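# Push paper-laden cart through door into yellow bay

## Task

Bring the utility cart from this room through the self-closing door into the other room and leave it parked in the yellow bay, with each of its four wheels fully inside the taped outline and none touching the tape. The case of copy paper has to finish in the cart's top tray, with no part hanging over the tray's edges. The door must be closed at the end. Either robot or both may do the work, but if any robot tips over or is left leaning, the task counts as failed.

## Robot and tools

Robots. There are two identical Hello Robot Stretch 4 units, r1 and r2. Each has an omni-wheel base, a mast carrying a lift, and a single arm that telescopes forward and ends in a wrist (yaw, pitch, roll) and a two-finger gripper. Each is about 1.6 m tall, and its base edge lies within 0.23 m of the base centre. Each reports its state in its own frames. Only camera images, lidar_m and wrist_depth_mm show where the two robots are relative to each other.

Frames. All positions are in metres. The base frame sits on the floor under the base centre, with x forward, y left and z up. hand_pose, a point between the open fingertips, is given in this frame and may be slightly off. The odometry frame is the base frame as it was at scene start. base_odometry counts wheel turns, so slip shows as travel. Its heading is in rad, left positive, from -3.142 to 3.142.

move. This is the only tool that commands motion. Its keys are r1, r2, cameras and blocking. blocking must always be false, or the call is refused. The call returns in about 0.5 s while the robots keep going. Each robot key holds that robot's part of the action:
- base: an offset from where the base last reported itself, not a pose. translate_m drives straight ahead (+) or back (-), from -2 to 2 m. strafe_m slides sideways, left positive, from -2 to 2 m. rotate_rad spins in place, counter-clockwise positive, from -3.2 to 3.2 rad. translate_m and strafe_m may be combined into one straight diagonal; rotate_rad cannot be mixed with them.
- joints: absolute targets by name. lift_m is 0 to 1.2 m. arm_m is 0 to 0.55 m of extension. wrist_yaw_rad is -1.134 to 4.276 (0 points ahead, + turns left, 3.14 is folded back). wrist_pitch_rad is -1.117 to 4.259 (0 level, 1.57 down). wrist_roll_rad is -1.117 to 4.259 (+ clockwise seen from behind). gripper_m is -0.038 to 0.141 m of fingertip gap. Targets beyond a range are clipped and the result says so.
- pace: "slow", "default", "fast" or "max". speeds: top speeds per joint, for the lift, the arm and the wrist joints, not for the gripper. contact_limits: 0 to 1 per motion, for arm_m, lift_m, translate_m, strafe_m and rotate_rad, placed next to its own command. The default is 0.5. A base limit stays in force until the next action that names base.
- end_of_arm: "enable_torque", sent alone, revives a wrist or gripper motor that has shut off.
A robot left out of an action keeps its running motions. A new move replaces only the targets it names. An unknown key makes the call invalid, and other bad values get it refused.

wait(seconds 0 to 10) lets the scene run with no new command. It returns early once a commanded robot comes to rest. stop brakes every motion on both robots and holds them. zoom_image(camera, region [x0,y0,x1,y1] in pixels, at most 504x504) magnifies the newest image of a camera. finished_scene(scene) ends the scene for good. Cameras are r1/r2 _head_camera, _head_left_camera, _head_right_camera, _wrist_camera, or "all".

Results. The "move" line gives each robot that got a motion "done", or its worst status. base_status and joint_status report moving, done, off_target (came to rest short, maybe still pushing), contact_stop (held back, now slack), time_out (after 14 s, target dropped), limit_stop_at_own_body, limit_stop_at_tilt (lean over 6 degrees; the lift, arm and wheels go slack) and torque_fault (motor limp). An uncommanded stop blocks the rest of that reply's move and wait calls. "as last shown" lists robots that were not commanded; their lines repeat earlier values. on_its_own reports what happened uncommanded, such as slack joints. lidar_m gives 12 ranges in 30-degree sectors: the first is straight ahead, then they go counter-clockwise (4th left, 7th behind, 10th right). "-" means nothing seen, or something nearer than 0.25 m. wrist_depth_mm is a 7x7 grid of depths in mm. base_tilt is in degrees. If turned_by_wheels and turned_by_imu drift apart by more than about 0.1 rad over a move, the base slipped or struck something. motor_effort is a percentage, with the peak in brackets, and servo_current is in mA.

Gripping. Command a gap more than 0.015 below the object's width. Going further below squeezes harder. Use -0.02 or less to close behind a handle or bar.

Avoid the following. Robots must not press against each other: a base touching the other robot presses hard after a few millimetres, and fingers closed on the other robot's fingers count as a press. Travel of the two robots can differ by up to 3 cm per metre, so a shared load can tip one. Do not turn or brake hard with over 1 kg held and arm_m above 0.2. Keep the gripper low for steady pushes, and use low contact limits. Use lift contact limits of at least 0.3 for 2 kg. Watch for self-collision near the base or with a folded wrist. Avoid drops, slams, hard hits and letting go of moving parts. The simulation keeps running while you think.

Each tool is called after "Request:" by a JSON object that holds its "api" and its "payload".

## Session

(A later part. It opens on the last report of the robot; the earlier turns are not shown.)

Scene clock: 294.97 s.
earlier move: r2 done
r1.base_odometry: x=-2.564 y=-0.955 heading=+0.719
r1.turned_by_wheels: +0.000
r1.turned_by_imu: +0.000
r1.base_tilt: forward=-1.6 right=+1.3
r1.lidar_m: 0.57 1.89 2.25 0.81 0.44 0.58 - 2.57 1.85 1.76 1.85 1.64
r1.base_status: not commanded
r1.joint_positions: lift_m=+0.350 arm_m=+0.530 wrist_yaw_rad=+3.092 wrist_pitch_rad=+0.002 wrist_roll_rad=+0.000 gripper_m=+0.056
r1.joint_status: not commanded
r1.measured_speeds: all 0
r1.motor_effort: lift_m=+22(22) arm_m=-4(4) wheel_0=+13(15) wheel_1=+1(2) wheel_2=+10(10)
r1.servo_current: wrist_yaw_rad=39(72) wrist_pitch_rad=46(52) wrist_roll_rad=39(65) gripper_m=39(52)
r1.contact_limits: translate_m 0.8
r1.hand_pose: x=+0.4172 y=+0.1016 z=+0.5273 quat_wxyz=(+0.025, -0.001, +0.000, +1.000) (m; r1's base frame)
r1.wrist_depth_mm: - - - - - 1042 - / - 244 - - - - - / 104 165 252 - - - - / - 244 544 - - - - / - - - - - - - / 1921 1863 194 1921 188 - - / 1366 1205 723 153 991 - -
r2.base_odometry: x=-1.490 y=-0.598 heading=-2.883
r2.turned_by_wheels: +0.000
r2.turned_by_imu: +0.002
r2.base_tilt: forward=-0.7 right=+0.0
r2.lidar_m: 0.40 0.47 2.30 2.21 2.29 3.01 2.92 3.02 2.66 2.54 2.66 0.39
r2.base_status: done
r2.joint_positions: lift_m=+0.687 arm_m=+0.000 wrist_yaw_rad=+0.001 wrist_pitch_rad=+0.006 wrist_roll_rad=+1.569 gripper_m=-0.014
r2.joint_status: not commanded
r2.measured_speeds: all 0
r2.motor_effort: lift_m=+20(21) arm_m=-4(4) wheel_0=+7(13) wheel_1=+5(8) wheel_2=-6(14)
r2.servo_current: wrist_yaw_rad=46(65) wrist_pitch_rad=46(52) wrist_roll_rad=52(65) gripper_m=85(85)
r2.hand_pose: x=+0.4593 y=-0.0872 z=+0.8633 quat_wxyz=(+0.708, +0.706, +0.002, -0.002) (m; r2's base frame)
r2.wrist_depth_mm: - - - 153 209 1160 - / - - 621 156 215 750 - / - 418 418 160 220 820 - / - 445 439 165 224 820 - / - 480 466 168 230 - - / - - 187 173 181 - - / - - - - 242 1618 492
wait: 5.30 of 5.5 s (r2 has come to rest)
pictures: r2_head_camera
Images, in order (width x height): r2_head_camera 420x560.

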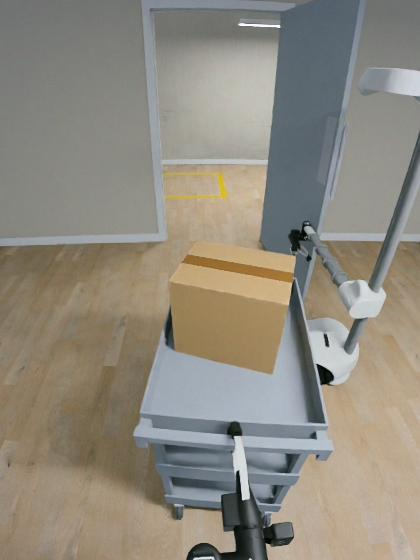

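Request:
{"api": "move", "payload": {"blocking": false, "r2": {"base":{"strafe_m":-0.08,"translate_m":0.1},"pace":"slow"}, "cameras": []}}

Request:
{"api": "wait", "payload": {"seconds": 2.5, "cameras": ["r2_head_camera"]}}

Scene clock: 304.77 s.
move: r2 moving
r1: as last shown
r1.lidar_m: 0.58 1.93 2.25 0.77 0.43 0.54 - 2.57 1.89 1.78 1.86 1.67
r1.motor_effort: lift_m=+22(22) arm_m=-4(4) wheel_0=+13(14) wheel_1=+1(2) wheel_2=+10(10)
r1.servo_current: wrist_yaw_rad=52(65) wrist_pitch_rad=33(46) wrist_roll_rad=46(52) gripper_m=39(39)
r1.contact_limits: translate_m 0.8
r1.wrist_depth_mm: - - - - - 1025 - / - 244 - - - - - / 104 165 253 - - - - / - 244 549 - - - - / - - - - - - - / 1921 1921 194 1921 187 - - / 1366 1182 723 153 976 - -
r2.base_odometry: x=-1.502 y=-0.592 heading=-2.883
r2.turned_by_wheels: +0.000
r2.turned_by_imu: +0.001
r2.base_tilt: forward=-0.7 right=+0.1
r2.lidar_m: 0.39 0.46 2.29 2.20 2.26 3.03 2.93 3.00 2.65 2.54 2.65 0.42
r2.base_status: translate_m moving; strafe_m moving
r2.joint_positions: lift_m=+0.687 arm_m=+0.000 wrist_yaw_rad=+0.001 wrist_pitch_rad=+0.006 wrist_roll_rad=+1.569 gripper_m=-0.014
r2.joint_status: not commanded
r2.measured_speeds: translate_m=+0.041 strafe_m=-0.033 rotate_rad=+0.003 lift_m=+0.000 arm_m=+0.000 wrist_yaw_rad=+0.003 wrist_pitch_rad=+0.000 wrist_roll_rad=+0.000
r2.motor_effort: lift_m=+20(20) arm_m=-3(4) wheel_0=+12(13) wheel_1=-5(5) wheel_2=-8(12)
r2.servo_current: wrist_yaw_rad=46(59) wrist_pitch_rad=52(52) wrist_roll_rad=52(52) gripper_m=78(78)
r2.hand_pose: x=+0.4594 y=-0.0871 z=+0.8633 quat_wxyz=(+0.708, +0.706, +0.002, -0.002) (m; r2's base frame)
r2.wrist_depth_mm: - - - 151 208 1160 - / - - - 156 213 741 - / - 418 415 159 218 820 - / - 442 442 163 225 809 - / - 477 462 168 230 - - / - - 188 172 182 - - / - - - - 243 1576 492
pictures: none
No camera images: "cameras" was empty.

Scene clock: 306.77 s.
earlier move: r2 done
r1.base_odometry: x=-2.564 y=-0.955 heading=+0.719
r1.turned_by_wheels: +0.000
r1.turned_by_imu: +0.000
r1.base_tilt: forward=-1.6 right=+1.3
r1.lidar_m: 0.58 1.93 2.29 0.48 0.38 0.53 - 2.59 1.86 1.76 1.84 1.66
r1.base_status: not commanded
r1.joint_positions: lift_m=+0.350 arm_m=+0.530 wrist_yaw_rad=+3.092 wrist_pitch_rad=+0.002 wrist_roll_rad=+0.000 gripper_m=+0.056
r1.joint_status: not commanded
r1.measured_speeds: all 0
r1.motor_effort: lift_m=+22(22) arm_m=-4(4) wheel_0=+14(14) wheel_1=+1(2) wheel_2=+10(10)
r1.servo_current: wrist_yaw_rad=46(65) wrist_pitch_rad=33(46) wrist_roll_rad=59(65) gripper_m=39(46)
r1.contact_limits: translate_m 0.8
r1.hand_pose: x=+0.4172 y=+0.1016 z=+0.5273 quat_wxyz=(+0.025, -0.001, +0.000, +1.000) (m; r1's base frame)
r1.wrist_depth_mm: - - - - - 946 - / - 244 - - - - - / 104 165 253 - - - - / - 245 549 - - - - / - - - - 1921 - - / 1921 1983 193 1921 187 - - / 1366 1205 732 153 820 131 778
r2.base_odometry: x=-1.607 y=-0.546 heading=-2.883
r2.turned_by_wheels: +0.000
r2.turned_by_imu: +0.001
r2.base_tilt: forward=-0.7 right=+0.0
r2.lidar_m: 0.41 0.42 2.36 2.27 2.35 3.12 3.03 3.13 2.55 2.45 2.59 0.44
r2.base_status: done
r2.joint_positions: lift_m=+0.687 arm_m=+0.000 wrist_yaw_rad=+0.003 wrist_pitch_rad=+0.006 wrist_roll_rad=+1.569 gripper_m=-0.014
r2.joint_status: not commanded
r2.measured_speeds: all 0
r2.motor_effort: lift_m=+20(21) arm_m=-4(4) wheel_0=+9(17) wheel_1=-3(6) wheel_2=-4(12)
r2.servo_current: wrist_yaw_rad=46(65) wrist_pitch_rad=46(52) wrist_roll_rad=46(59) gripper_m=72(85)
r2.hand_pose: x=+0.4595 y=-0.0866 z=+0.8633 quat_wxyz=(+0.708, +0.706, +0.003, -0.001) (m; r2's base frame)
r2.wrist_depth_mm: - - - 163 222 1537 917 / - - - 165 224 759 - / - - 424 167 227 820 - / - 439 436 170 229 831 - / - 469 459 171 233 842 - / - - 187 173 181 - - / - - 504 - - 1618 -
wait: 2.00 of 2.5 s (r2 has come to rest)
pictures: r2_head_camera
Images, in order (width x height): r2_head_camera 420x560.

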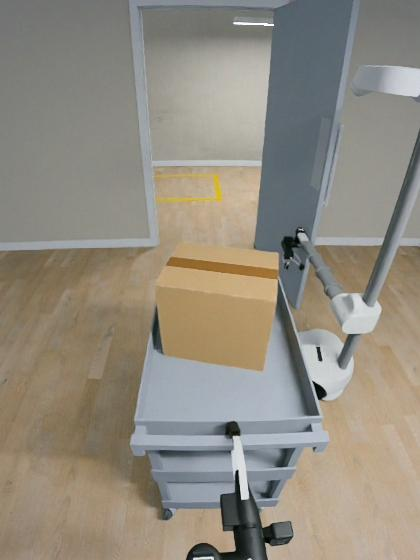

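Request:
{"api": "move", "payload": {"blocking": false, "r2": {"base":{"translate_m":0.35,"strafe_m":-0.03},"pace":"slow"}, "cameras": []}}

Request:
{"api": "wait", "payload": {"seconds": 4.5, "cameras": ["r2_head_camera","r1_head_left_camera"]}}

Scene clock: 317.13 s.
move: r2 moving
r1: as last shown
r1.lidar_m: 0.59 1.95 2.27 0.47 0.38 0.50 - 2.58 1.87 1.75 1.84 1.65
r1.motor_effort: lift_m=+22(22) arm_m=-3(4) wheel_0=+13(14) wheel_1=+1(2) wheel_2=+10(10)
r1.servo_current: wrist_yaw_rad=39(65) wrist_pitch_rad=39(46) wrist_roll_rad=39(65) gripper_m=39(46)
r1.contact_limits: translate_m 0.8
r1.wrist_depth_mm: - - - - - 931 - / - 244 - - - - - / 103 165 253 - - - - / - 244 549 - - - - / - - - - 1983 - - / 1983 1921 194 1863 187 - - / 1366 1229 732 153 768 - 778
r2.base_odometry: x=-1.619 y=-0.548 heading=-2.882
r2.turned_by_wheels: +0.000
r2.turned_by_imu: +0.001
r2.base_tilt: forward=-0.7 right=+0.1
r2.lidar_m: 0.39 0.41 2.37 2.28 2.38 3.13 3.05 3.15 2.57 2.47 2.58 0.43
r2.base_status: translate_m moving; strafe_m moving
r2.joint_positions: lift_m=+0.687 arm_m=+0.000 wrist_yaw_rad=+0.003 wrist_pitch_rad=+0.006 wrist_roll_rad=+1.569 gripper_m=-0.014
r2.joint_status: not commanded
r2.measured_speeds: translate_m=+0.049 strafe_m=-0.004 rotate_rad=+0.000 lift_m=+0.000 arm_m=+0.000 wrist_yaw_rad=+0.000 wrist_pitch_rad=+0.000 wrist_roll_rad=+0.000
r2.motor_effort: lift_m=+20(20) arm_m=-4(4) wheel_0=+8(15) wheel_1=+7(8) wheel_2=-12(12)
r2.servo_current: wrist_yaw_rad=52(59) wrist_pitch_rad=46(52) wrist_roll_rad=52(52) gripper_m=78(85)
r2.hand_pose: x=+0.4595 y=-0.0866 z=+0.8633 quat_wxyz=(+0.708, +0.706, +0.003, -0.001) (m; r2's base frame)
r2.wrist_depth_mm: - - - 165 224 1537 904 / - - - 167 227 1430 - / - - 433 169 229 820 - / - 439 439 170 230 820 - / - 466 455 172 233 831 - / - - 187 173 182 - - / - - 496 - 236 1464 -
pictures: none
No camera images: "cameras" was empty.

Scene clock: 321.43 s.
earlier move: r2 done
r1.base_odometry: x=-2.564 y=-0.955 heading=+0.719
r1.turned_by_wheels: +0.000
r1.turned_by_imu: +0.000
r1.base_tilt: forward=-1.6 right=+1.3
r1.lidar_m: 0.56 1.93 0.32 0.28 0.30 0.50 - 2.55 1.87 1.76 1.84 1.64
r1.base_status: not commanded
r1.joint_positions: lift_m=+0.350 arm_m=+0.530 wrist_yaw_rad=+3.092 wrist_pitch_rad=+0.002 wrist_roll_rad=+0.000 gripper_m=+0.056
r1.joint_status: not commanded
r1.measured_speeds: all 0
r1.motor_effort: lift_m=+22(22) arm_m=-3(4) wheel_0=+13(14) wheel_1=+1(2) wheel_2=+10(10)
r1.servo_current: wrist_yaw_rad=59(72) wrist_pitch_rad=46(52) wrist_roll_rad=52(72) gripper_m=46(46)
r1.contact_limits: translate_m 0.8
r1.hand_pose: x=+0.4172 y=+0.1016 z=+0.5273 quat_wxyz=(+0.025, -0.001, +0.000, +1.000) (m; r1's base frame)
r1.wrist_depth_mm: - - - - - 480 477 / - 244 - - - 621 615 / 103 166 253 - - - - / - 244 549 - - - - / - - - - - 455 - / 1863 1983 194 1983 187 1336 1661 / 1366 1229 723 153 - - -
r2.base_odometry: x=-1.953 y=-0.607 heading=-2.883
r2.turned_by_wheels: -0.001
r2.turned_by_imu: -0.002
r2.base_tilt: forward=-0.7 right=+0.1
r2.lidar_m: 0.39 0.43 2.40 2.31 2.43 3.32 3.40 3.46 2.52 2.43 0.93 0.41
r2.base_status: done
r2.joint_positions: lift_m=+0.687 arm_m=+0.000 wrist_yaw_rad=-0.005 wrist_pitch_rad=+0.006 wrist_roll_rad=+1.569 gripper_m=-0.014
r2.joint_status: not commanded
r2.measured_speeds: all 0
r2.motor_effort: lift_m=+20(21) arm_m=-4(4) wheel_0=+0(15) wheel_1=+4(8) wheel_2=-10(17)
r2.servo_current: wrist_yaw_rad=46(65) wrist_pitch_rad=46(59) wrist_roll_rad=52(65) gripper_m=78(85)
r2.hand_pose: x=+0.4588 y=-0.0890 z=+0.8633 quat_wxyz=(+0.708, +0.706, +0.000, -0.004) (m; r2's base frame)
r2.wrist_depth_mm: - - 1281 167 227 - 1138 / - - - 168 229 - - / - - 430 170 229 820 - / - 439 439 229 231 831 - / - 462 455 171 233 854 - / - - 189 173 182 - - / - - 496 - - 1537 -
wait: 4.30 of 4.5 s (r2 has come to rest)
pictures: r1_head_left_camera, r2_head_camera
Images, in order (width x height): r1_head_left_camera 420x672, r2_head_camera 420x560.

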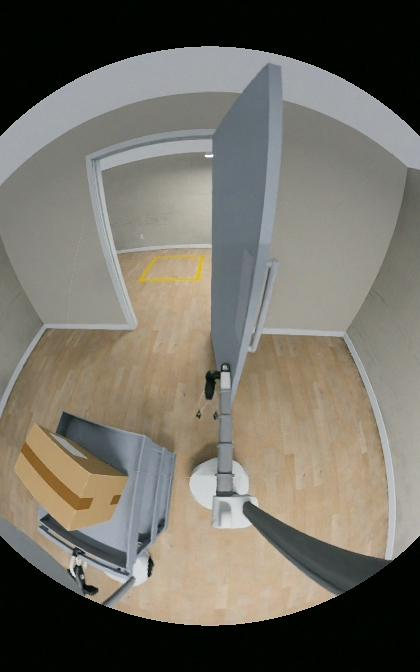

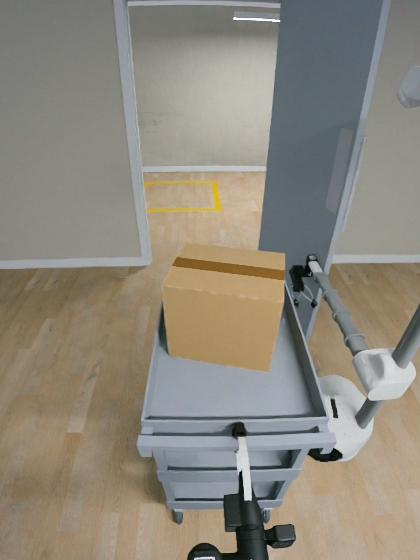

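Request:
{"api": "move", "payload": {"blocking": false, "r2": {"base":{"translate_m":0.4},"pace":"slow"}, "cameras": []}}

Request:
{"api": "wait", "payload": {"seconds": 5, "cameras": ["r2_head_camera","r1_head_camera"]}}

Scene clock: 347.80 s.
move: r2 moving
r1: as last shown
r1.base_tilt: forward=-1.5 right=+1.2
r1.lidar_m: 0.59 1.93 0.33 0.29 0.34 0.45 - 2.57 1.87 1.77 1.85 1.66
r1.motor_effort: lift_m=+22(22) arm_m=-4(4) wheel_0=+14(14) wheel_1=+1(2) wheel_2=+10(10)
r1.servo_current: wrist_yaw_rad=52(59) wrist_pitch_rad=39(46) wrist_roll_rad=33(59) gripper_m=46(46)
r1.contact_limits: translate_m 0.8
r1.wrist_depth_mm: - - - - - 477 473 / - 244 - - - 621 615 / 103 165 253 - - - - / - 243 549 - - - - / - - - - - 449 - / 1863 1983 193 1921 187 1308 1661 / 1366 1205 723 153 - - -
r2.base_odometry: x=-1.965 y=-0.610 heading=-2.884
r2.turned_by_wheels: +0.000
r2.turned_by_imu: +0.000
r2.base_tilt: forward=-0.7 right=+0.1
r2.lidar_m: 0.41 0.43 2.39 2.31 2.42 3.32 3.42 3.43 2.52 2.44 0.91 0.42
r2.base_status: translate_m moving
r2.joint_positions: lift_m=+0.687 arm_m=+0.000 wrist_yaw_rad=-0.005 wrist_pitch_rad=+0.006 wrist_roll_rad=+1.569 gripper_m=-0.014
r2.joint_status: not commanded
r2.measured_speeds: translate_m=+0.047 strafe_m=+0.000 rotate_rad=-0.001 lift_m=+0.000 arm_m=+0.000 wrist_yaw_rad=+0.000 wrist_pitch_rad=+0.000 wrist_roll_rad=+0.000
r2.motor_effort: lift_m=+21(21) arm_m=-4(4) wheel_0=+5(7) wheel_1=+4(7) wheel_2=-14(16)
r2.servo_current: wrist_yaw_rad=52(65) wrist_pitch_rad=46(52) wrist_roll_rad=46(59) gripper_m=78(85)
r2.hand_pose: x=+0.4588 y=-0.0890 z=+0.8633 quat_wxyz=(+0.708, +0.706, +0.000, -0.004) (m; r2's base frame)
r2.wrist_depth_mm: - - 1281 167 227 - 1138 / - - - 168 228 - - / - - 430 169 230 820 - / - 439 436 171 231 831 - / - 462 452 171 232 831 - / - - 188 173 182 - - / - - 492 - - 1576 -
pictures: none
No camera images: "cameras" was empty.

Scene clock: 352.57 s.
earlier move: r2 done
r1.base_odometry: x=-2.564 y=-0.955 heading=+0.719
r1.turned_by_wheels: +0.000
r1.turned_by_imu: +0.000
r1.base_tilt: forward=-1.6 right=+1.3
r1.lidar_m: 0.57 0.40 0.30 0.31 0.55 0.66 - 2.57 1.87 1.75 1.84 1.68
r1.base_status: not commanded
r1.joint_positions: lift_m=+0.350 arm_m=+0.530 wrist_yaw_rad=+3.092 wrist_pitch_rad=+0.002 wrist_roll_rad=+0.000 gripper_m=+0.056
r1.joint_status: not commanded
r1.measured_speeds: all 0
r1.motor_effort: lift_m=+22(22) arm_m=-3(4) wheel_0=+13(14) wheel_1=+2(2) wheel_2=+10(10)
r1.servo_current: wrist_yaw_rad=65(78) wrist_pitch_rad=39(52) wrist_roll_rad=39(72) gripper_m=33(52)
r1.contact_limits: translate_m 0.8
r1.hand_pose: x=+0.4172 y=+0.1016 z=+0.5273 quat_wxyz=(+0.025, -0.001, +0.000, +1.000) (m; r1's base frame)
r1.wrist_depth_mm: - - - - - 477 473 / - 242 - - - 640 - / 103 165 253 - - - - / - 244 544 - - - - / - - - - - - - / 1921 1921 193 1921 187 976 - / 1336 1205 732 153 1098 917 -
r2.base_odometry: x=-2.339 y=-0.709 heading=-2.883
r2.turned_by_wheels: +0.000
r2.turned_by_imu: -0.001
r2.base_tilt: forward=-0.7 right=+0.1
r2.lidar_m: 0.40 0.46 2.40 2.30 2.41 3.32 3.85 3.46 2.54 2.43 0.57 0.41
r2.base_status: done
r2.joint_positions: lift_m=+0.687 arm_m=+0.000 wrist_yaw_rad=-0.005 wrist_pitch_rad=+0.006 wrist_roll_rad=+1.569 gripper_m=-0.014
r2.joint_status: not commanded
r2.measured_speeds: all 0
r2.motor_effort: lift_m=+20(21) arm_m=-3(4) wheel_0=+1(8) wheel_1=+3(8) wheel_2=-7(17)
r2.servo_current: wrist_yaw_rad=39(65) wrist_pitch_rad=52(52) wrist_roll_rad=46(59) gripper_m=78(85)
r2.hand_pose: x=+0.4588 y=-0.0890 z=+0.8633 quat_wxyz=(+0.708, +0.706, +0.000, -0.004) (m; r2's base frame)
r2.wrist_depth_mm: - - - 154 212 - - / - - - 158 216 778 - / - 424 415 161 220 809 - / - 442 439 166 226 820 - / - 477 469 169 231 - - / 1808 496 187 173 182 - - / - 122 - - 241 1499 488
wait: 4.77 of 5 s (r2 has come to rest)
pictures: r1_head_camera, r2_head_camera
Images, in order (width x height): r1_head_camera 420x560, r2_head_camera 420x560.

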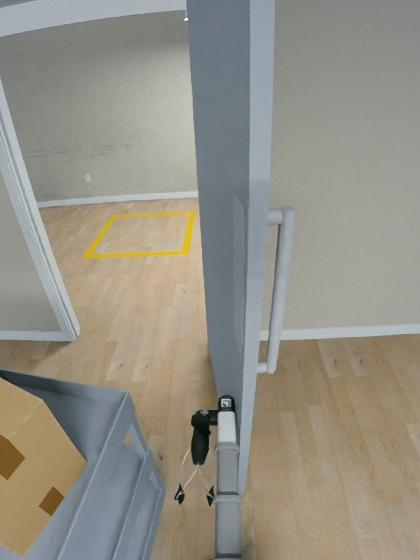

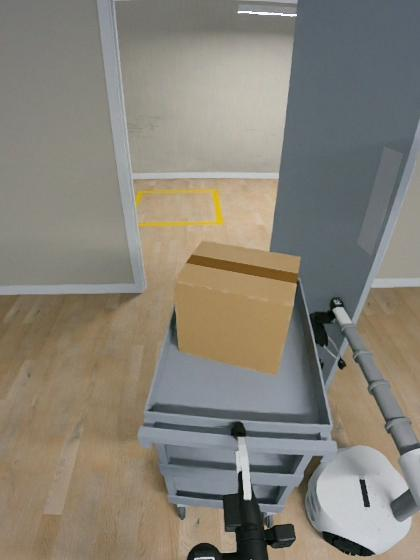

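Request:
{"api": "wait", "payload": {"seconds": 0, "cameras": ["r2_head_camera", "r2_head_right_camera", "r2_wrist_camera"]}}

Scene clock: 368.93 s.
r1.base_odometry: x=-2.564 y=-0.955 heading=+0.719
r1.turned_by_wheels: +0.000
r1.turned_by_imu: +0.000
r1.base_tilt: forward=-1.5 right=+1.3
r1.lidar_m: 0.58 0.40 0.33 0.31 0.51 0.68 - 2.55 1.87 1.77 1.84 1.65
r1.base_status: not commanded
r1.joint_positions: lift_m=+0.350 arm_m=+0.530 wrist_yaw_rad=+3.092 wrist_pitch_rad=+0.002 wrist_roll_rad=+0.000 gripper_m=+0.056
r1.joint_status: not commanded
r1.measured_speeds: all 0
r1.motor_effort: lift_m=+22(22) arm_m=-4(4) wheel_0=+14(14) wheel_1=+1(2) wheel_2=+10(10)
r1.servo_current: wrist_yaw_rad=52(78) wrist_pitch_rad=39(52) wrist_roll_rad=52(72) gripper_m=46(52)
r1.contact_limits: translate_m 0.8
r1.hand_pose: x=+0.4172 y=+0.1016 z=+0.5273 quat_wxyz=(+0.025, -0.001, +0.000, +1.000) (m; r1's base frame)
r1.wrist_depth_mm: - - - - - 477 473 / - 243 - - - 634 - / 103 165 252 - - - - / - 243 544 - - - - / - - - - - - - / 1921 1921 193 1921 188 1008 - / 1397 1229 723 153 1118 904 -
r2.base_odometry: x=-2.339 y=-0.709 heading=-2.883
r2.turned_by_wheels: +0.000
r2.turned_by_imu: +0.000
r2.base_tilt: forward=-0.7 right=+0.1
r2.lidar_m: 0.41 0.44 2.41 2.29 2.39 3.26 3.85 3.46 2.55 2.43 0.57 0.41
r2.base_status: done
r2.joint_positions: lift_m=+0.687 arm_m=+0.000 wrist_yaw_rad=-0.005 wrist_pitch_rad=+0.006 wrist_roll_rad=+1.569 gripper_m=-0.014
r2.joint_status: not commanded
r2.measured_speeds: all 0
r2.motor_effort: lift_m=+20(21) arm_m=-3(4) wheel_0=+1(8) wheel_1=+3(8) wheel_2=-7(17)
r2.servo_current: wrist_yaw_rad=59(65) wrist_pitch_rad=46(52) wrist_roll_rad=39(59) gripper_m=85(85)
r2.hand_pose: x=+0.4588 y=-0.0890 z=+0.8633 quat_wxyz=(+0.708, +0.706, +0.000, -0.004) (m; r2's base frame)
r2.wrist_depth_mm: - - - 154 212 - - / - - - 158 216 778 - / - 424 418 161 220 809 - / - 442 442 166 226 831 - / - 477 466 169 230 - - / 1808 492 187 173 182 - - / - 122 - - 241 1499 500
pictures: r2_head_camera, r2_head_right_camera, r2_wrist_camera
Images, in order (width x height): r2_head_camera 420x560, r2_head_right_camera 420x672, r2_wrist_camera 616x392.

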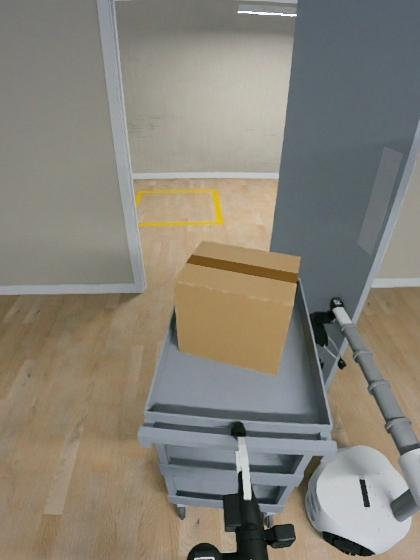

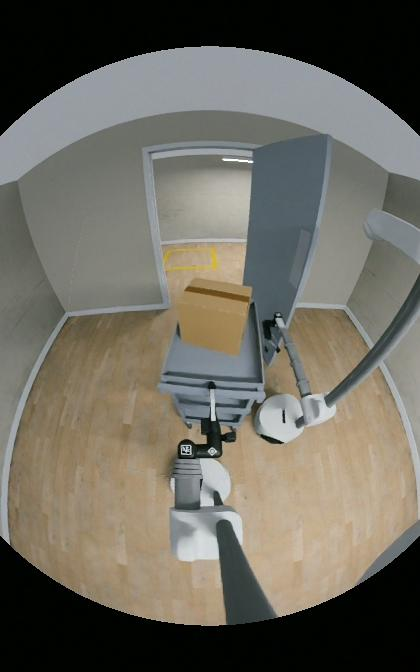

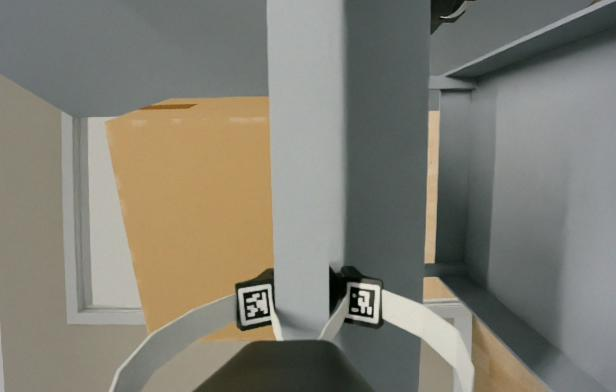

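Request:
{"api": "move", "payload": {"blocking": false, "cameras": [], "r2": {"base":{"translate_m":0.35,"strafe_m":-0.06},"pace":"slow"}}}

Request:
{"api": "wait", "payload": {"seconds": 6, "cameras": ["r2_head_camera"]}}

Scene clock: 381.27 s.
move: r2 moving
r1: as last shown
r1.base_tilt: forward=-1.6 right=+1.3
r1.lidar_m: 0.56 0.39 0.31 0.31 0.52 0.67 - 2.55 1.87 1.75 1.83 1.66
r1.motor_effort: lift_m=+22(22) arm_m=-3(4) wheel_0=+13(14) wheel_1=+1(1) wheel_2=+10(10)
r1.servo_current: wrist_yaw_rad=46(52) wrist_pitch_rad=39(52) wrist_roll_rad=46(52) gripper_m=39(52)
r1.contact_limits: translate_m 0.8
r1.wrist_depth_mm: - - - - - 480 477 / - 244 - - - 634 - / 103 165 252 - - - - / - 244 549 - - - - / - - - - - - - / 1921 1983 193 1921 188 1025 - / 1336 1205 732 154 1118 917 -
r2.base_odometry: x=-2.352 y=-0.710 heading=-2.883
r2.turned_by_wheels: +0.000
r2.turned_by_imu: +0.000
r2.base_tilt: forward=-0.7 right=+0.0
r2.lidar_m: 0.41 0.47 2.43 2.29 2.42 3.29 3.86 3.48 2.54 2.44 0.57 0.41
r2.base_status: translate_m moving; strafe_m moving
r2.joint_positions: lift_m=+0.687 arm_m=+0.000 wrist_yaw_rad=-0.005 wrist_pitch_rad=+0.006 wrist_roll_rad=+1.569 gripper_m=-0.014
r2.joint_status: not commanded
r2.measured_speeds: translate_m=+0.049 strafe_m=-0.009 rotate_rad=+0.002 lift_m=+0.000 arm_m=+0.000 wrist_yaw_rad=+0.000 wrist_pitch_rad=+0.000 wrist_roll_rad=+0.000
r2.motor_effort: lift_m=+20(21) arm_m=-4(4) wheel_0=+5(8) wheel_1=+5(6) wheel_2=-13(15)
r2.servo_current: wrist_yaw_rad=59(59) wrist_pitch_rad=46(46) wrist_roll_rad=46(65) gripper_m=72(85)
r2.hand_pose: x=+0.4588 y=-0.0890 z=+0.8633 quat_wxyz=(+0.708, +0.706, +0.000, -0.004) (m; r2's base frame)
r2.wrist_depth_mm: - - - 154 211 - - / - - - 158 215 768 - / - 424 418 161 220 820 - / - 442 442 165 226 842 - / - 477 462 169 231 - - / 1756 504 187 173 182 - - / - 122 - - - 559 492
pictures: none
No camera images: "cameras" was empty.

Scene clock: 385.60 s.
earlier move: r2 done
r1.base_odometry: x=-2.564 y=-0.955 heading=+0.719
r1.turned_by_wheels: +0.000
r1.turned_by_imu: +0.000
r1.base_tilt: forward=-1.6 right=+1.2
r1.lidar_m: 0.56 0.43 0.40 0.38 0.41 4.19 - 2.59 1.87 1.76 1.85 1.65
r1.base_status: not commanded
r1.joint_positions: lift_m=+0.350 arm_m=+0.530 wrist_yaw_rad=+3.092 wrist_pitch_rad=+0.002 wrist_roll_rad=+0.000 gripper_m=+0.056
r1.joint_status: not commanded
r1.measured_speeds: all 0
r1.motor_effort: lift_m=+22(22) arm_m=-4(4) wheel_0=+14(14) wheel_1=+1(2) wheel_2=+10(10)
r1.servo_current: wrist_yaw_rad=46(65) wrist_pitch_rad=39(52) wrist_roll_rad=46(72) gripper_m=39(52)
r1.contact_limits: translate_m 0.8
r1.hand_pose: x=+0.4172 y=+0.1016 z=+0.5273 quat_wxyz=(+0.025, -0.001, +0.000, +1.000) (m; r1's base frame)
r1.wrist_depth_mm: - - - - - 809 304 / - 243 - - - - 309 / 104 165 254 - - - 309 / - 243 554 - - - 310 / - - - - - - 322 / 1983 1863 195 1921 187 1708 - / 1366 1205 723 153 1281 788 -
r2.base_odometry: x=-2.693 y=-0.740 heading=-2.882
r2.turned_by_wheels: +0.001
r2.turned_by_imu: +0.003
r2.base_tilt: forward=-0.7 right=+0.1
r2.lidar_m: 0.42 0.46 2.46 2.36 2.49 3.38 - 3.37 2.47 0.40 0.40 0.39
r2.base_status: done
r2.joint_positions: lift_m=+0.687 arm_m=+0.000 wrist_yaw_rad=+0.002 wrist_pitch_rad=+0.006 wrist_roll_rad=+1.569 gripper_m=-0.014
r2.joint_status: not commanded
r2.measured_speeds: all 0
r2.motor_effort: lift_m=+20(21) arm_m=-3(4) wheel_0=+8(14) wheel_1=+5(8) wheel_2=-4(15)
r2.servo_current: wrist_yaw_rad=46(59) wrist_pitch_rad=46(52) wrist_roll_rad=46(65) gripper_m=78(85)
r2.hand_pose: x=+0.4594 y=-0.0870 z=+0.8633 quat_wxyz=(+0.708, +0.706, +0.003, -0.002) (m; r2's base frame)
r2.wrist_depth_mm: - - - 149 205 - - / - 535 445 153 211 - - / - 410 415 156 216 798 - / - 442 439 163 223 842 - / - 484 473 168 230 - - / - - 186 172 182 - - / - 122 - - - 535 488
wait: 4.33 of 6 s (r2 has come to rest)
pictures: r2_head_camera
Images, in order (width x height): r2_head_camera 420x560.

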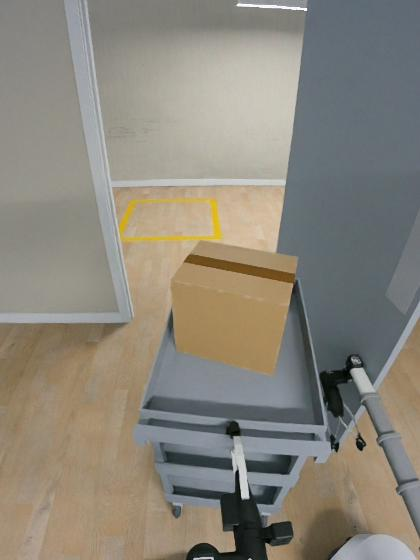

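Request:
{"api": "move", "payload": {"blocking": false, "cameras": [], "r2": {"base":{"translate_m":0.1,"strafe_m":-0.07},"pace":"slow"}}}

Request:
{"api": "wait", "payload": {"seconds": 4, "cameras": ["r2_head_camera"]}}

Scene clock: 399.80 s.
move: r2 moving
r1: as last shown
r1.base_tilt: forward=-1.6 right=+1.3
r1.lidar_m: 0.59 0.40 0.39 0.39 0.40 4.20 - 2.57 1.87 1.77 1.83 1.66
r1.motor_effort: lift_m=+22(22) arm_m=-4(4) wheel_0=+13(14) wheel_1=+1(1) wheel_2=+10(10)
r1.servo_current: wrist_yaw_rad=46(59) wrist_pitch_rad=39(46) wrist_roll_rad=46(59) gripper_m=39(46)
r1.contact_limits: translate_m 0.8
r1.wrist_depth_mm: - - - - - 788 298 / - 244 - - - - 298 / 103 165 252 - - - 301 / - 244 549 - - - 303 / - - - - - - - / 1921 1921 194 1921 188 1708 - / 1366 1205 723 154 1308 809 -
r2.base_odometry: x=-2.706 y=-0.736 heading=-2.883
r2.turned_by_wheels: +0.000
r2.turned_by_imu: +0.001
r2.base_tilt: forward=-0.7 right=+0.0
r2.lidar_m: 0.39 0.45 2.47 2.36 2.47 3.42 - 3.36 2.46 0.38 0.39 0.42
r2.base_status: translate_m moving; strafe_m moving
r2.joint_positions: lift_m=+0.687 arm_m=+0.000 wrist_yaw_rad=+0.002 wrist_pitch_rad=+0.006 wrist_roll_rad=+1.569 gripper_m=-0.014
r2.joint_status: not commanded
r2.measured_speeds: translate_m=+0.043 strafe_m=-0.030 rotate_rad=+0.000 lift_m=+0.000 arm_m=+0.000 wrist_yaw_rad=+0.000 wrist_pitch_rad=+0.000 wrist_roll_rad=+0.000
r2.motor_effort: lift_m=+20(21) arm_m=-4(4) wheel_0=+13(15) wheel_1=-4(5) wheel_2=-10(10)
r2.servo_current: wrist_yaw_rad=59(59) wrist_pitch_rad=39(46) wrist_roll_rad=46(59) gripper_m=78(85)
r2.hand_pose: x=+0.4594 y=-0.0869 z=+0.8633 quat_wxyz=(+0.708, +0.706, +0.003, -0.001) (m; r2's base frame)
r2.wrist_depth_mm: - - - 149 206 - - / - - 539 153 211 - - / - 415 413 157 217 820 - / - 445 442 162 223 831 - / - 480 469 168 229 - - / - - 187 172 181 - - / - - - - 244 549 488
pictures: none
No camera images: "cameras" was empty.

Scene clock: 401.70 s.
earlier move: r2 done
r1.base_odometry: x=-2.564 y=-0.955 heading=+0.719
r1.turned_by_wheels: +0.000
r1.turned_by_imu: +0.000
r1.base_tilt: forward=-1.5 right=+1.3
r1.lidar_m: 0.59 0.43 0.37 0.31 0.35 4.16 - 2.59 1.86 1.76 1.82 1.65
r1.base_status: not commanded
r1.joint_positions: lift_m=+0.350 arm_m=+0.530 wrist_yaw_rad=+3.092 wrist_pitch_rad=+0.002 wrist_roll_rad=+0.000 gripper_m=+0.056
r1.joint_status: not commanded
r1.measured_speeds: all 0
r1.motor_effort: lift_m=+22(22) arm_m=-4(4) wheel_0=+13(14) wheel_1=+1(2) wheel_2=+10(10)
r1.servo_current: wrist_yaw_rad=59(65) wrist_pitch_rad=39(46) wrist_roll_rad=33(65) gripper_m=46(52)
r1.contact_limits: translate_m 0.8
r1.hand_pose: x=+0.4172 y=+0.1016 z=+0.5273 quat_wxyz=(+0.025, -0.001, +0.000, +1.000) (m; r1's base frame)
r1.wrist_depth_mm: - - - - - 723 - / - 243 - - - - - / 103 165 251 - - - - / - 245 549 - - - - / - - - - - - - / 1921 1921 194 1921 187 1661 1661 / 1366 1205 732 153 1255 723 809
r2.base_odometry: x=-2.807 y=-0.698 heading=-2.882
r2.turned_by_wheels: +0.000
r2.turned_by_imu: +0.001
r2.base_tilt: forward=-0.7 right=+0.0
r2.lidar_m: 0.41 0.43 2.33 2.40 2.56 3.54 - 3.28 0.40 0.32 0.36 0.43
r2.base_status: done
r2.joint_positions: lift_m=+0.687 arm_m=+0.000 wrist_yaw_rad=+0.003 wrist_pitch_rad=+0.006 wrist_roll_rad=+1.569 gripper_m=-0.014
r2.joint_status: not commanded
r2.measured_speeds: all 0
r2.motor_effort: lift_m=+20(21) arm_m=-3(4) wheel_0=+7(16) wheel_1=-3(6) wheel_2=-4(10)
r2.servo_current: wrist_yaw_rad=52(59) wrist_pitch_rad=39(52) wrist_roll_rad=46(59) gripper_m=78(85)
r2.hand_pose: x=+0.4595 y=-0.0866 z=+0.8633 quat_wxyz=(+0.708, +0.706, +0.003, -0.001) (m; r2's base frame)
r2.wrist_depth_mm: - - - 159 217 - - / - - - 162 220 - - / - 452 424 164 225 820 - / - 439 436 167 228 820 - / - 469 459 170 232 831 - / - - 187 173 181 - - / 1464 125 - - - - 521
wait: 1.90 of 4 s (r2 has come to rest)
pictures: r2_head_camera
Images, in order (width x height): r2_head_camera 420x560.

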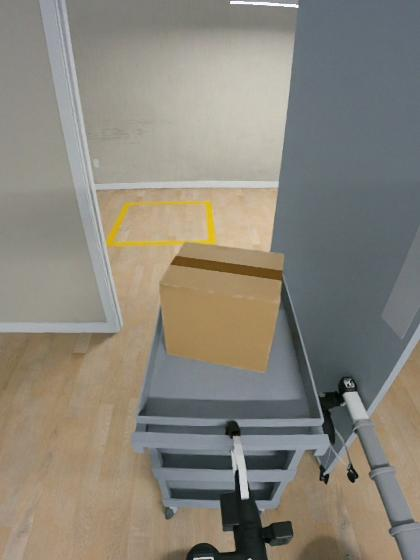

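Request:
{"api": "move", "payload": {"blocking": false, "cameras": [], "r2": {"base":{"translate_m":0.3},"pace":"slow"}}}

Request:
{"api": "wait", "payload": {"seconds": 5, "cameras": ["r2_head_camera"]}}

Scene clock: 407.13 s.
move: r2 moving
r1: as last shown
r1.base_tilt: forward=-1.6 right=+1.2
r1.lidar_m: 0.57 0.44 0.34 0.31 0.36 4.17 - 2.55 1.87 1.77 1.85 1.65
r1.motor_effort: lift_m=+22(22) arm_m=-3(4) wheel_0=+14(14) wheel_1=+1(2) wheel_2=+10(10)
r1.servo_current: wrist_yaw_rad=52(59) wrist_pitch_rad=39(46) wrist_roll_rad=52(52) gripper_m=33(46)
r1.contact_limits: translate_m 0.8
r1.wrist_depth_mm: - - - - - 715 - / - 244 - - - - - / 103 165 253 - - - - / - 244 549 - - - - / - - - - - - - / 1921 1921 193 1921 188 1661 1708 / 1397 1229 723 153 1281 707 788
r2.base_odometry: x=-2.819 y=-0.702 heading=-2.882
r2.turned_by_wheels: +0.000
r2.turned_by_imu: +0.001
r2.base_tilt: forward=-0.7 right=+0.0
r2.lidar_m: 0.39 0.43 2.31 2.42 2.55 3.47 - 3.25 0.34 0.28 0.40 0.43
r2.base_status: translate_m moving
r2.joint_positions: lift_m=+0.687 arm_m=+0.000 wrist_yaw_rad=+0.003 wrist_pitch_rad=+0.006 wrist_roll_rad=+1.569 gripper_m=-0.014
r2.joint_status: not commanded
r2.measured_speeds: translate_m=+0.048 strafe_m=+0.000 rotate_rad=+0.000 lift_m=+0.000 arm_m=+0.000 wrist_yaw_rad=+0.000 wrist_pitch_rad=+0.000 wrist_roll_rad=+0.000
r2.motor_effort: lift_m=+20(21) arm_m=-4(4) wheel_0=+8(11) wheel_1=+7(8) wheel_2=-10(12)
r2.servo_current: wrist_yaw_rad=39(52) wrist_pitch_rad=46(59) wrist_roll_rad=46(59) gripper_m=78(85)
r2.hand_pose: x=+0.4595 y=-0.0866 z=+0.8633 quat_wxyz=(+0.708, +0.706, +0.003, -0.001) (m; r2's base frame)
r2.wrist_depth_mm: - - - 161 220 - - / - - - 163 222 - - / - 615 424 165 224 820 - / - 442 439 168 228 842 - / - 466 459 171 232 831 - / - - 187 173 181 - - / - 141 - - - - -
pictures: none
No camera images: "cameras" was empty.

Scene clock: 410.90 s.
earlier move: r2 done
r1.base_odometry: x=-2.564 y=-0.955 heading=+0.719
r1.turned_by_wheels: +0.000
r1.turned_by_imu: +0.000
r1.base_tilt: forward=-1.6 right=+1.2
r1.lidar_m: 0.58 0.49 0.36 0.42 3.06 4.16 - 2.55 1.86 1.76 1.86 1.64
r1.base_status: not commanded
r1.joint_positions: lift_m=+0.350 arm_m=+0.530 wrist_yaw_rad=+3.092 wrist_pitch_rad=+0.002 wrist_roll_rad=+0.000 gripper_m=+0.056
r1.joint_status: not commanded
r1.measured_speeds: all 0
r1.motor_effort: lift_m=+22(22) arm_m=-3(4) wheel_0=+14(14) wheel_1=+1(2) wheel_2=+10(10)
r1.servo_current: wrist_yaw_rad=39(65) wrist_pitch_rad=46(52) wrist_roll_rad=52(78) gripper_m=39(46)
r1.contact_limits: translate_m 0.8
r1.hand_pose: x=+0.4172 y=+0.1016 z=+0.5273 quat_wxyz=(+0.025, -0.001, +0.000, +1.000) (m; r1's base frame)
r1.wrist_depth_mm: - - - - - - 439 / - 244 - - - - 445 / 103 165 252 - - - 445 / - 244 544 - - - 449 / - - - - - - 452 / 1921 1921 193 1983 187 1863 449 / 1366 1229 732 153 1255 1182 449
r2.base_odometry: x=-3.097 y=-0.775 heading=-2.883
r2.turned_by_wheels: -0.001
r2.turned_by_imu: -0.002
r2.base_tilt: forward=-0.7 right=+0.1
r2.lidar_m: 0.40 0.43 1.90 2.43 2.53 3.46 - 0.48 0.38 0.45 0.39 0.41
r2.base_status: done
r2.joint_positions: lift_m=+0.687 arm_m=+0.000 wrist_yaw_rad=-0.005 wrist_pitch_rad=+0.006 wrist_roll_rad=+1.569 gripper_m=-0.014
r2.joint_status: not commanded
r2.measured_speeds: all 0
r2.motor_effort: lift_m=+20(21) arm_m=-3(4) wheel_0=+1(11) wheel_1=+3(8) wheel_2=-9(16)
r2.servo_current: wrist_yaw_rad=59(65) wrist_pitch_rad=46(59) wrist_roll_rad=52(65) gripper_m=78(85)
r2.hand_pose: x=+0.4588 y=-0.0890 z=+0.8633 quat_wxyz=(+0.708, +0.706, +0.000, -0.004) (m; r2's base frame)
r2.wrist_depth_mm: - - - 158 215 - - / - - - 160 220 - - / - 421 424 164 224 809 - / - 442 439 167 227 831 - / - 473 459 170 231 - - / - - 187 173 182 - - / - - - - - 1464 504
wait: 3.77 of 5 s (r2 has come to rest)
pictures: r2_head_camera
Images, in order (width x height): r2_head_camera 420x560.

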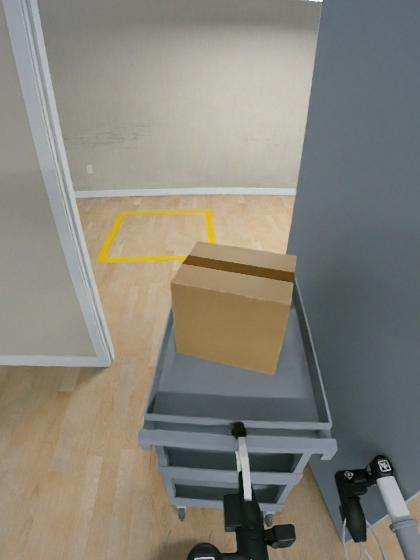

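Request:
{"api": "move", "payload": {"blocking": false, "cameras": [], "r2": {"base":{"translate_m":0.35},"pace":"slow"}}}

Request:
{"api": "wait", "payload": {"seconds": 5, "cameras": ["r2_head_camera"]}}

Scene clock: 419.47 s.
move: r2 moving
r1: as last shown
r1.lidar_m: 0.56 0.48 0.38 0.40 3.07 4.16 - 2.60 1.88 1.76 1.87 1.67
r1.motor_effort: lift_m=+22(22) arm_m=-4(4) wheel_0=+13(14) wheel_1=+1(2) wheel_2=+10(10)
r1.servo_current: wrist_yaw_rad=65(65) wrist_pitch_rad=39(46) wrist_roll_rad=46(65) gripper_m=39(46)
r1.contact_limits: translate_m 0.8
r1.wrist_depth_mm: - - - - - - 439 / - 243 - - - - 442 / 103 165 252 - - - 445 / - 244 549 - - - 449 / - - - - - - 449 / 1983 1921 193 1921 187 1921 449 / 1366 1205 732 153 1281 1182 449
r2.base_odometry: x=-3.109 y=-0.778 heading=-2.883
r2.turned_by_wheels: +0.000
r2.turned_by_imu: +0.000
r2.base_tilt: forward=-0.7 right=+0.1
r2.lidar_m: 0.40 0.43 1.84 2.40 2.51 3.49 - 0.46 0.41 0.48 0.39 0.42
r2.base_status: translate_m moving
r2.joint_positions: lift_m=+0.687 arm_m=+0.000 wrist_yaw_rad=-0.005 wrist_pitch_rad=+0.006 wrist_roll_rad=+1.569 gripper_m=-0.014
r2.joint_status: not commanded
r2.measured_speeds: translate_m=+0.048 strafe_m=+0.000 rotate_rad=-0.001 lift_m=+0.000 arm_m=+0.000 wrist_yaw_rad=+0.000 wrist_pitch_rad=+0.000 wrist_roll_rad=+0.000
r2.motor_effort: lift_m=+20(20) arm_m=-4(4) wheel_0=+5(6) wheel_1=+7(8) wheel_2=-14(15)
r2.servo_current: wrist_yaw_rad=52(59) wrist_pitch_rad=52(52) wrist_roll_rad=52(59) gripper_m=72(85)
r2.hand_pose: x=+0.4588 y=-0.0890 z=+0.8633 quat_wxyz=(+0.708, +0.706, +0.000, -0.004) (m; r2's base frame)
r2.wrist_depth_mm: - - - 158 215 - - / - - - 160 219 - - / - 424 424 163 223 809 - / - 439 439 167 228 820 - / - 473 466 170 232 - - / - - 187 173 182 - - / - - - - - 1464 508
pictures: none
No camera images: "cameras" was empty.

Scene clock: 423.73 s.
earlier move: r2 done
r1.base_odometry: x=-2.564 y=-0.955 heading=+0.719
r1.turned_by_wheels: +0.000
r1.turned_by_imu: +0.000
r1.base_tilt: forward=-1.6 right=+1.2
r1.lidar_m: 0.59 0.61 0.62 2.94 3.06 4.21 - 2.55 1.87 1.78 1.84 1.64
r1.base_status: not commanded
r1.joint_positions: lift_m=+0.350 arm_m=+0.530 wrist_yaw_rad=+3.092 wrist_pitch_rad=+0.002 wrist_roll_rad=+0.000 gripper_m=+0.056
r1.joint_status: not commanded
r1.measured_speeds: all 0
r1.motor_effort: lift_m=+22(22) arm_m=-3(4) wheel_0=+13(14) wheel_1=+1(2) wheel_2=+10(10)
r1.servo_current: wrist_yaw_rad=52(72) wrist_pitch_rad=39(59) wrist_roll_rad=46(72) gripper_m=39(52)
r1.contact_limits: translate_m 0.8
r1.hand_pose: x=+0.4172 y=+0.1016 z=+0.5273 quat_wxyz=(+0.025, -0.001, +0.000, +1.000) (m; r1's base frame)
r1.wrist_depth_mm: - - - - - - - / - 245 - - - - - / 104 165 252 - - - - / - 243 549 - - - - / - - - - - - - / 1983 1921 194 1983 187 1921 1863 / 1366 1182 723 153 1281 1182 1336
r2.base_odometry: x=-3.435 y=-0.864 heading=-2.883
r2.turned_by_wheels: +0.001
r2.turned_by_imu: +0.000
r2.base_tilt: forward=-0.7 right=+0.1
r2.lidar_m: 0.42 0.46 1.42 2.42 2.54 3.49 - 0.60 0.43 0.39 0.56 0.40
r2.base_status: done
r2.joint_positions: lift_m=+0.687 arm_m=+0.000 wrist_yaw_rad=-0.005 wrist_pitch_rad=+0.006 wrist_roll_rad=+1.569 gripper_m=-0.014
r2.joint_status: not commanded
r2.measured_speeds: all 0
r2.motor_effort: lift_m=+20(21) arm_m=+4(4) wheel_0=+5(10) wheel_1=+4(8) wheel_2=-6(15)
r2.servo_current: wrist_yaw_rad=46(65) wrist_pitch_rad=46(52) wrist_roll_rad=52(72) gripper_m=85(85)
r2.hand_pose: x=+0.4588 y=-0.0889 z=+0.8633 quat_wxyz=(+0.708, +0.706, +0.000, -0.004) (m; r2's base frame)
r2.wrist_depth_mm: - - - 148 204 - - / - - 597 152 210 - - / - 413 413 156 216 820 - / - 445 442 162 224 831 - / - - 477 168 230 - - / - - 186 172 182 - - / - - - - - 1537 496
wait: 4.27 of 5 s (r2 has come to rest)
pictures: r2_head_camera
Images, in order (width x height): r2_head_camera 420x560.

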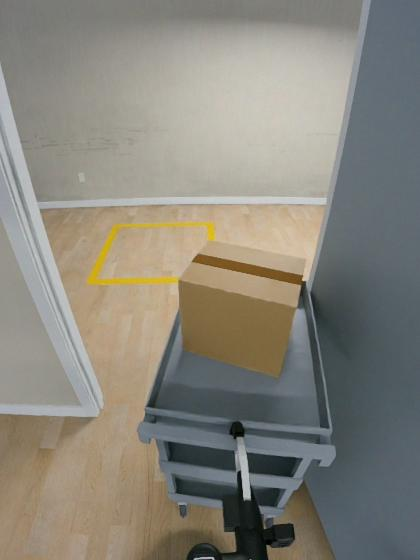

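Request:
{"api": "zoom_image", "payload": {"camera": "r2_head_camera", "region": [220, 200, 380, 480]}}

Scaled by 1.800 from the camera's 420x560 image, which has a finer 1200x1600 frame.

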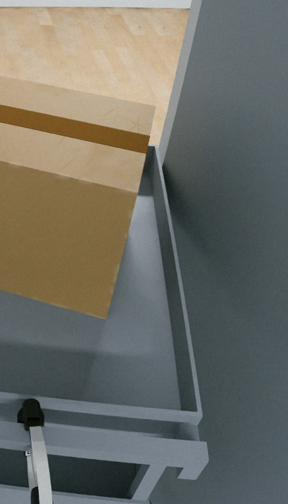

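Request:
{"api": "move", "payload": {"blocking": false, "cameras": [], "r2": {"base":{"translate_m":-0.5,"strafe_m":0.2},"pace":"slow"}}}

Request:
{"api": "wait", "payload": {"seconds": 7, "cameras": ["r2_head_camera"]}}

Scene clock: 452.87 s.
move: r2 moving
r1: as last shown
r1.lidar_m: 0.58 0.58 0.63 2.93 3.06 4.16 - 2.59 1.90 1.75 1.82 1.68
r1.motor_effort: lift_m=+22(22) arm_m=-4(4) wheel_0=+13(15) wheel_1=+1(1) wheel_2=+10(10)
r1.servo_current: wrist_yaw_rad=65(65) wrist_pitch_rad=46(46) wrist_roll_rad=59(59) gripper_m=39(52)
r1.contact_limits: translate_m 0.8
r1.wrist_depth_mm: - - - - - - - / - 243 - - - - - / 103 165 253 - - - - / - 244 544 - - - - / - - - - - - - / 1863 1983 194 1921 187 1921 1808 / 1366 1182 732 153 1281 1182 1281
r2.base_odometry: x=-3.422 y=-0.866 heading=-2.883
r2.turned_by_wheels: -0.001
r2.turned_by_imu: +0.000
r2.base_tilt: forward=-0.6 right=+0.0
r2.lidar_m: 0.41 0.46 1.43 2.43 2.53 3.50 - 0.62 0.41 0.38 0.56 0.41
r2.base_status: translate_m moving; strafe_m moving
r2.joint_positions: lift_m=+0.687 arm_m=+0.000 wrist_yaw_rad=-0.003 wrist_pitch_rad=+0.006 wrist_roll_rad=+1.569 gripper_m=-0.014
r2.joint_status: not commanded
r2.measured_speeds: translate_m=-0.047 strafe_m=+0.019 rotate_rad=-0.001 lift_m=+0.000 arm_m=+0.000 wrist_yaw_rad=+0.000 wrist_pitch_rad=+0.000 wrist_roll_rad=+0.000
r2.motor_effort: lift_m=+20(21) arm_m=+4(4) wheel_0=-13(13) wheel_1=-6(6) wheel_2=+8(12)
r2.servo_current: wrist_yaw_rad=46(52) wrist_pitch_rad=52(52) wrist_roll_rad=39(52) gripper_m=78(85)
r2.hand_pose: x=+0.4590 y=-0.0883 z=+0.8633 quat_wxyz=(+0.708, +0.706, +0.001, -0.003) (m; r2's base frame)
r2.wrist_depth_mm: - - - 149 205 - - / - - 597 153 211 - - / - 410 413 157 217 820 - / - 449 445 163 224 831 - / - 488 469 169 230 - - / - - 187 173 183 - - / - - - - - 1576 496
pictures: none
No camera images: "cameras" was empty.

Scene clock: 458.97 s.
earlier move: r2 done
r1.base_odometry: x=-2.564 y=-0.955 heading=+0.719
r1.turned_by_wheels: +0.000
r1.turned_by_imu: +0.000
r1.base_tilt: forward=-1.6 right=+1.3
r1.lidar_m: 0.57 0.66 0.55 0.52 3.06 4.20 - 2.58 1.87 1.77 1.84 1.64
r1.base_status: not commanded
r1.joint_positions: lift_m=+0.350 arm_m=+0.530 wrist_yaw_rad=+3.092 wrist_pitch_rad=+0.002 wrist_roll_rad=+0.000 gripper_m=+0.056
r1.joint_status: not commanded
r1.measured_speeds: all 0
r1.motor_effort: lift_m=+22(22) arm_m=-3(4) wheel_0=+14(15) wheel_1=+1(2) wheel_2=+10(10)
r1.servo_current: wrist_yaw_rad=26(72) wrist_pitch_rad=39(59) wrist_roll_rad=52(65) gripper_m=39(52)
r1.contact_limits: translate_m 0.8
r1.hand_pose: x=+0.4172 y=+0.1016 z=+0.5273 quat_wxyz=(+0.025, -0.001, +0.000, +1.000) (m; r1's base frame)
r1.wrist_depth_mm: - - - - - - - / - 243 - - - - - / 103 165 252 - - - - / - 244 549 - - - - / - - - - - - - / 1983 1983 193 1921 187 1863 1808 / 1366 1229 732 153 1281 1205 1308
r2.base_odometry: x=-2.901 y=-0.930 heading=-2.882
r2.turned_by_wheels: +0.001
r2.turned_by_imu: +0.003
r2.base_tilt: forward=-0.7 right=+0.1
r2.lidar_m: 0.41 0.45 2.13 2.23 2.33 3.19 - 3.56 0.54 0.51 0.62 0.42
r2.base_status: done
r2.joint_positions: lift_m=+0.687 arm_m=+0.000 wrist_yaw_rad=+0.003 wrist_pitch_rad=+0.006 wrist_roll_rad=+1.569 gripper_m=-0.014
r2.joint_status: not commanded
r2.measured_speeds: all 0
r2.motor_effort: lift_m=+20(21) arm_m=-4(4) wheel_0=-1(15) wheel_1=-3(9) wheel_2=+10(15)
r2.servo_current: wrist_yaw_rad=33(65) wrist_pitch_rad=46(52) wrist_roll_rad=39(65) gripper_m=72(85)
r2.hand_pose: x=+0.4595 y=-0.0866 z=+0.8633 quat_wxyz=(+0.708, +0.706, +0.003, -0.001) (m; r2's base frame)
r2.wrist_depth_mm: - - - 151 207 - - / - - - 154 213 732 - / - 415 415 158 218 809 - / - 445 442 164 224 831 - / - 480 469 169 230 - - / - 521 186 173 181 - - / - 122 - - - - 488
wait: 6.10 of 7 s (r2 has come to rest)
pictures: r2_head_camera
Images, in order (width x height): r2_head_camera 420x560.

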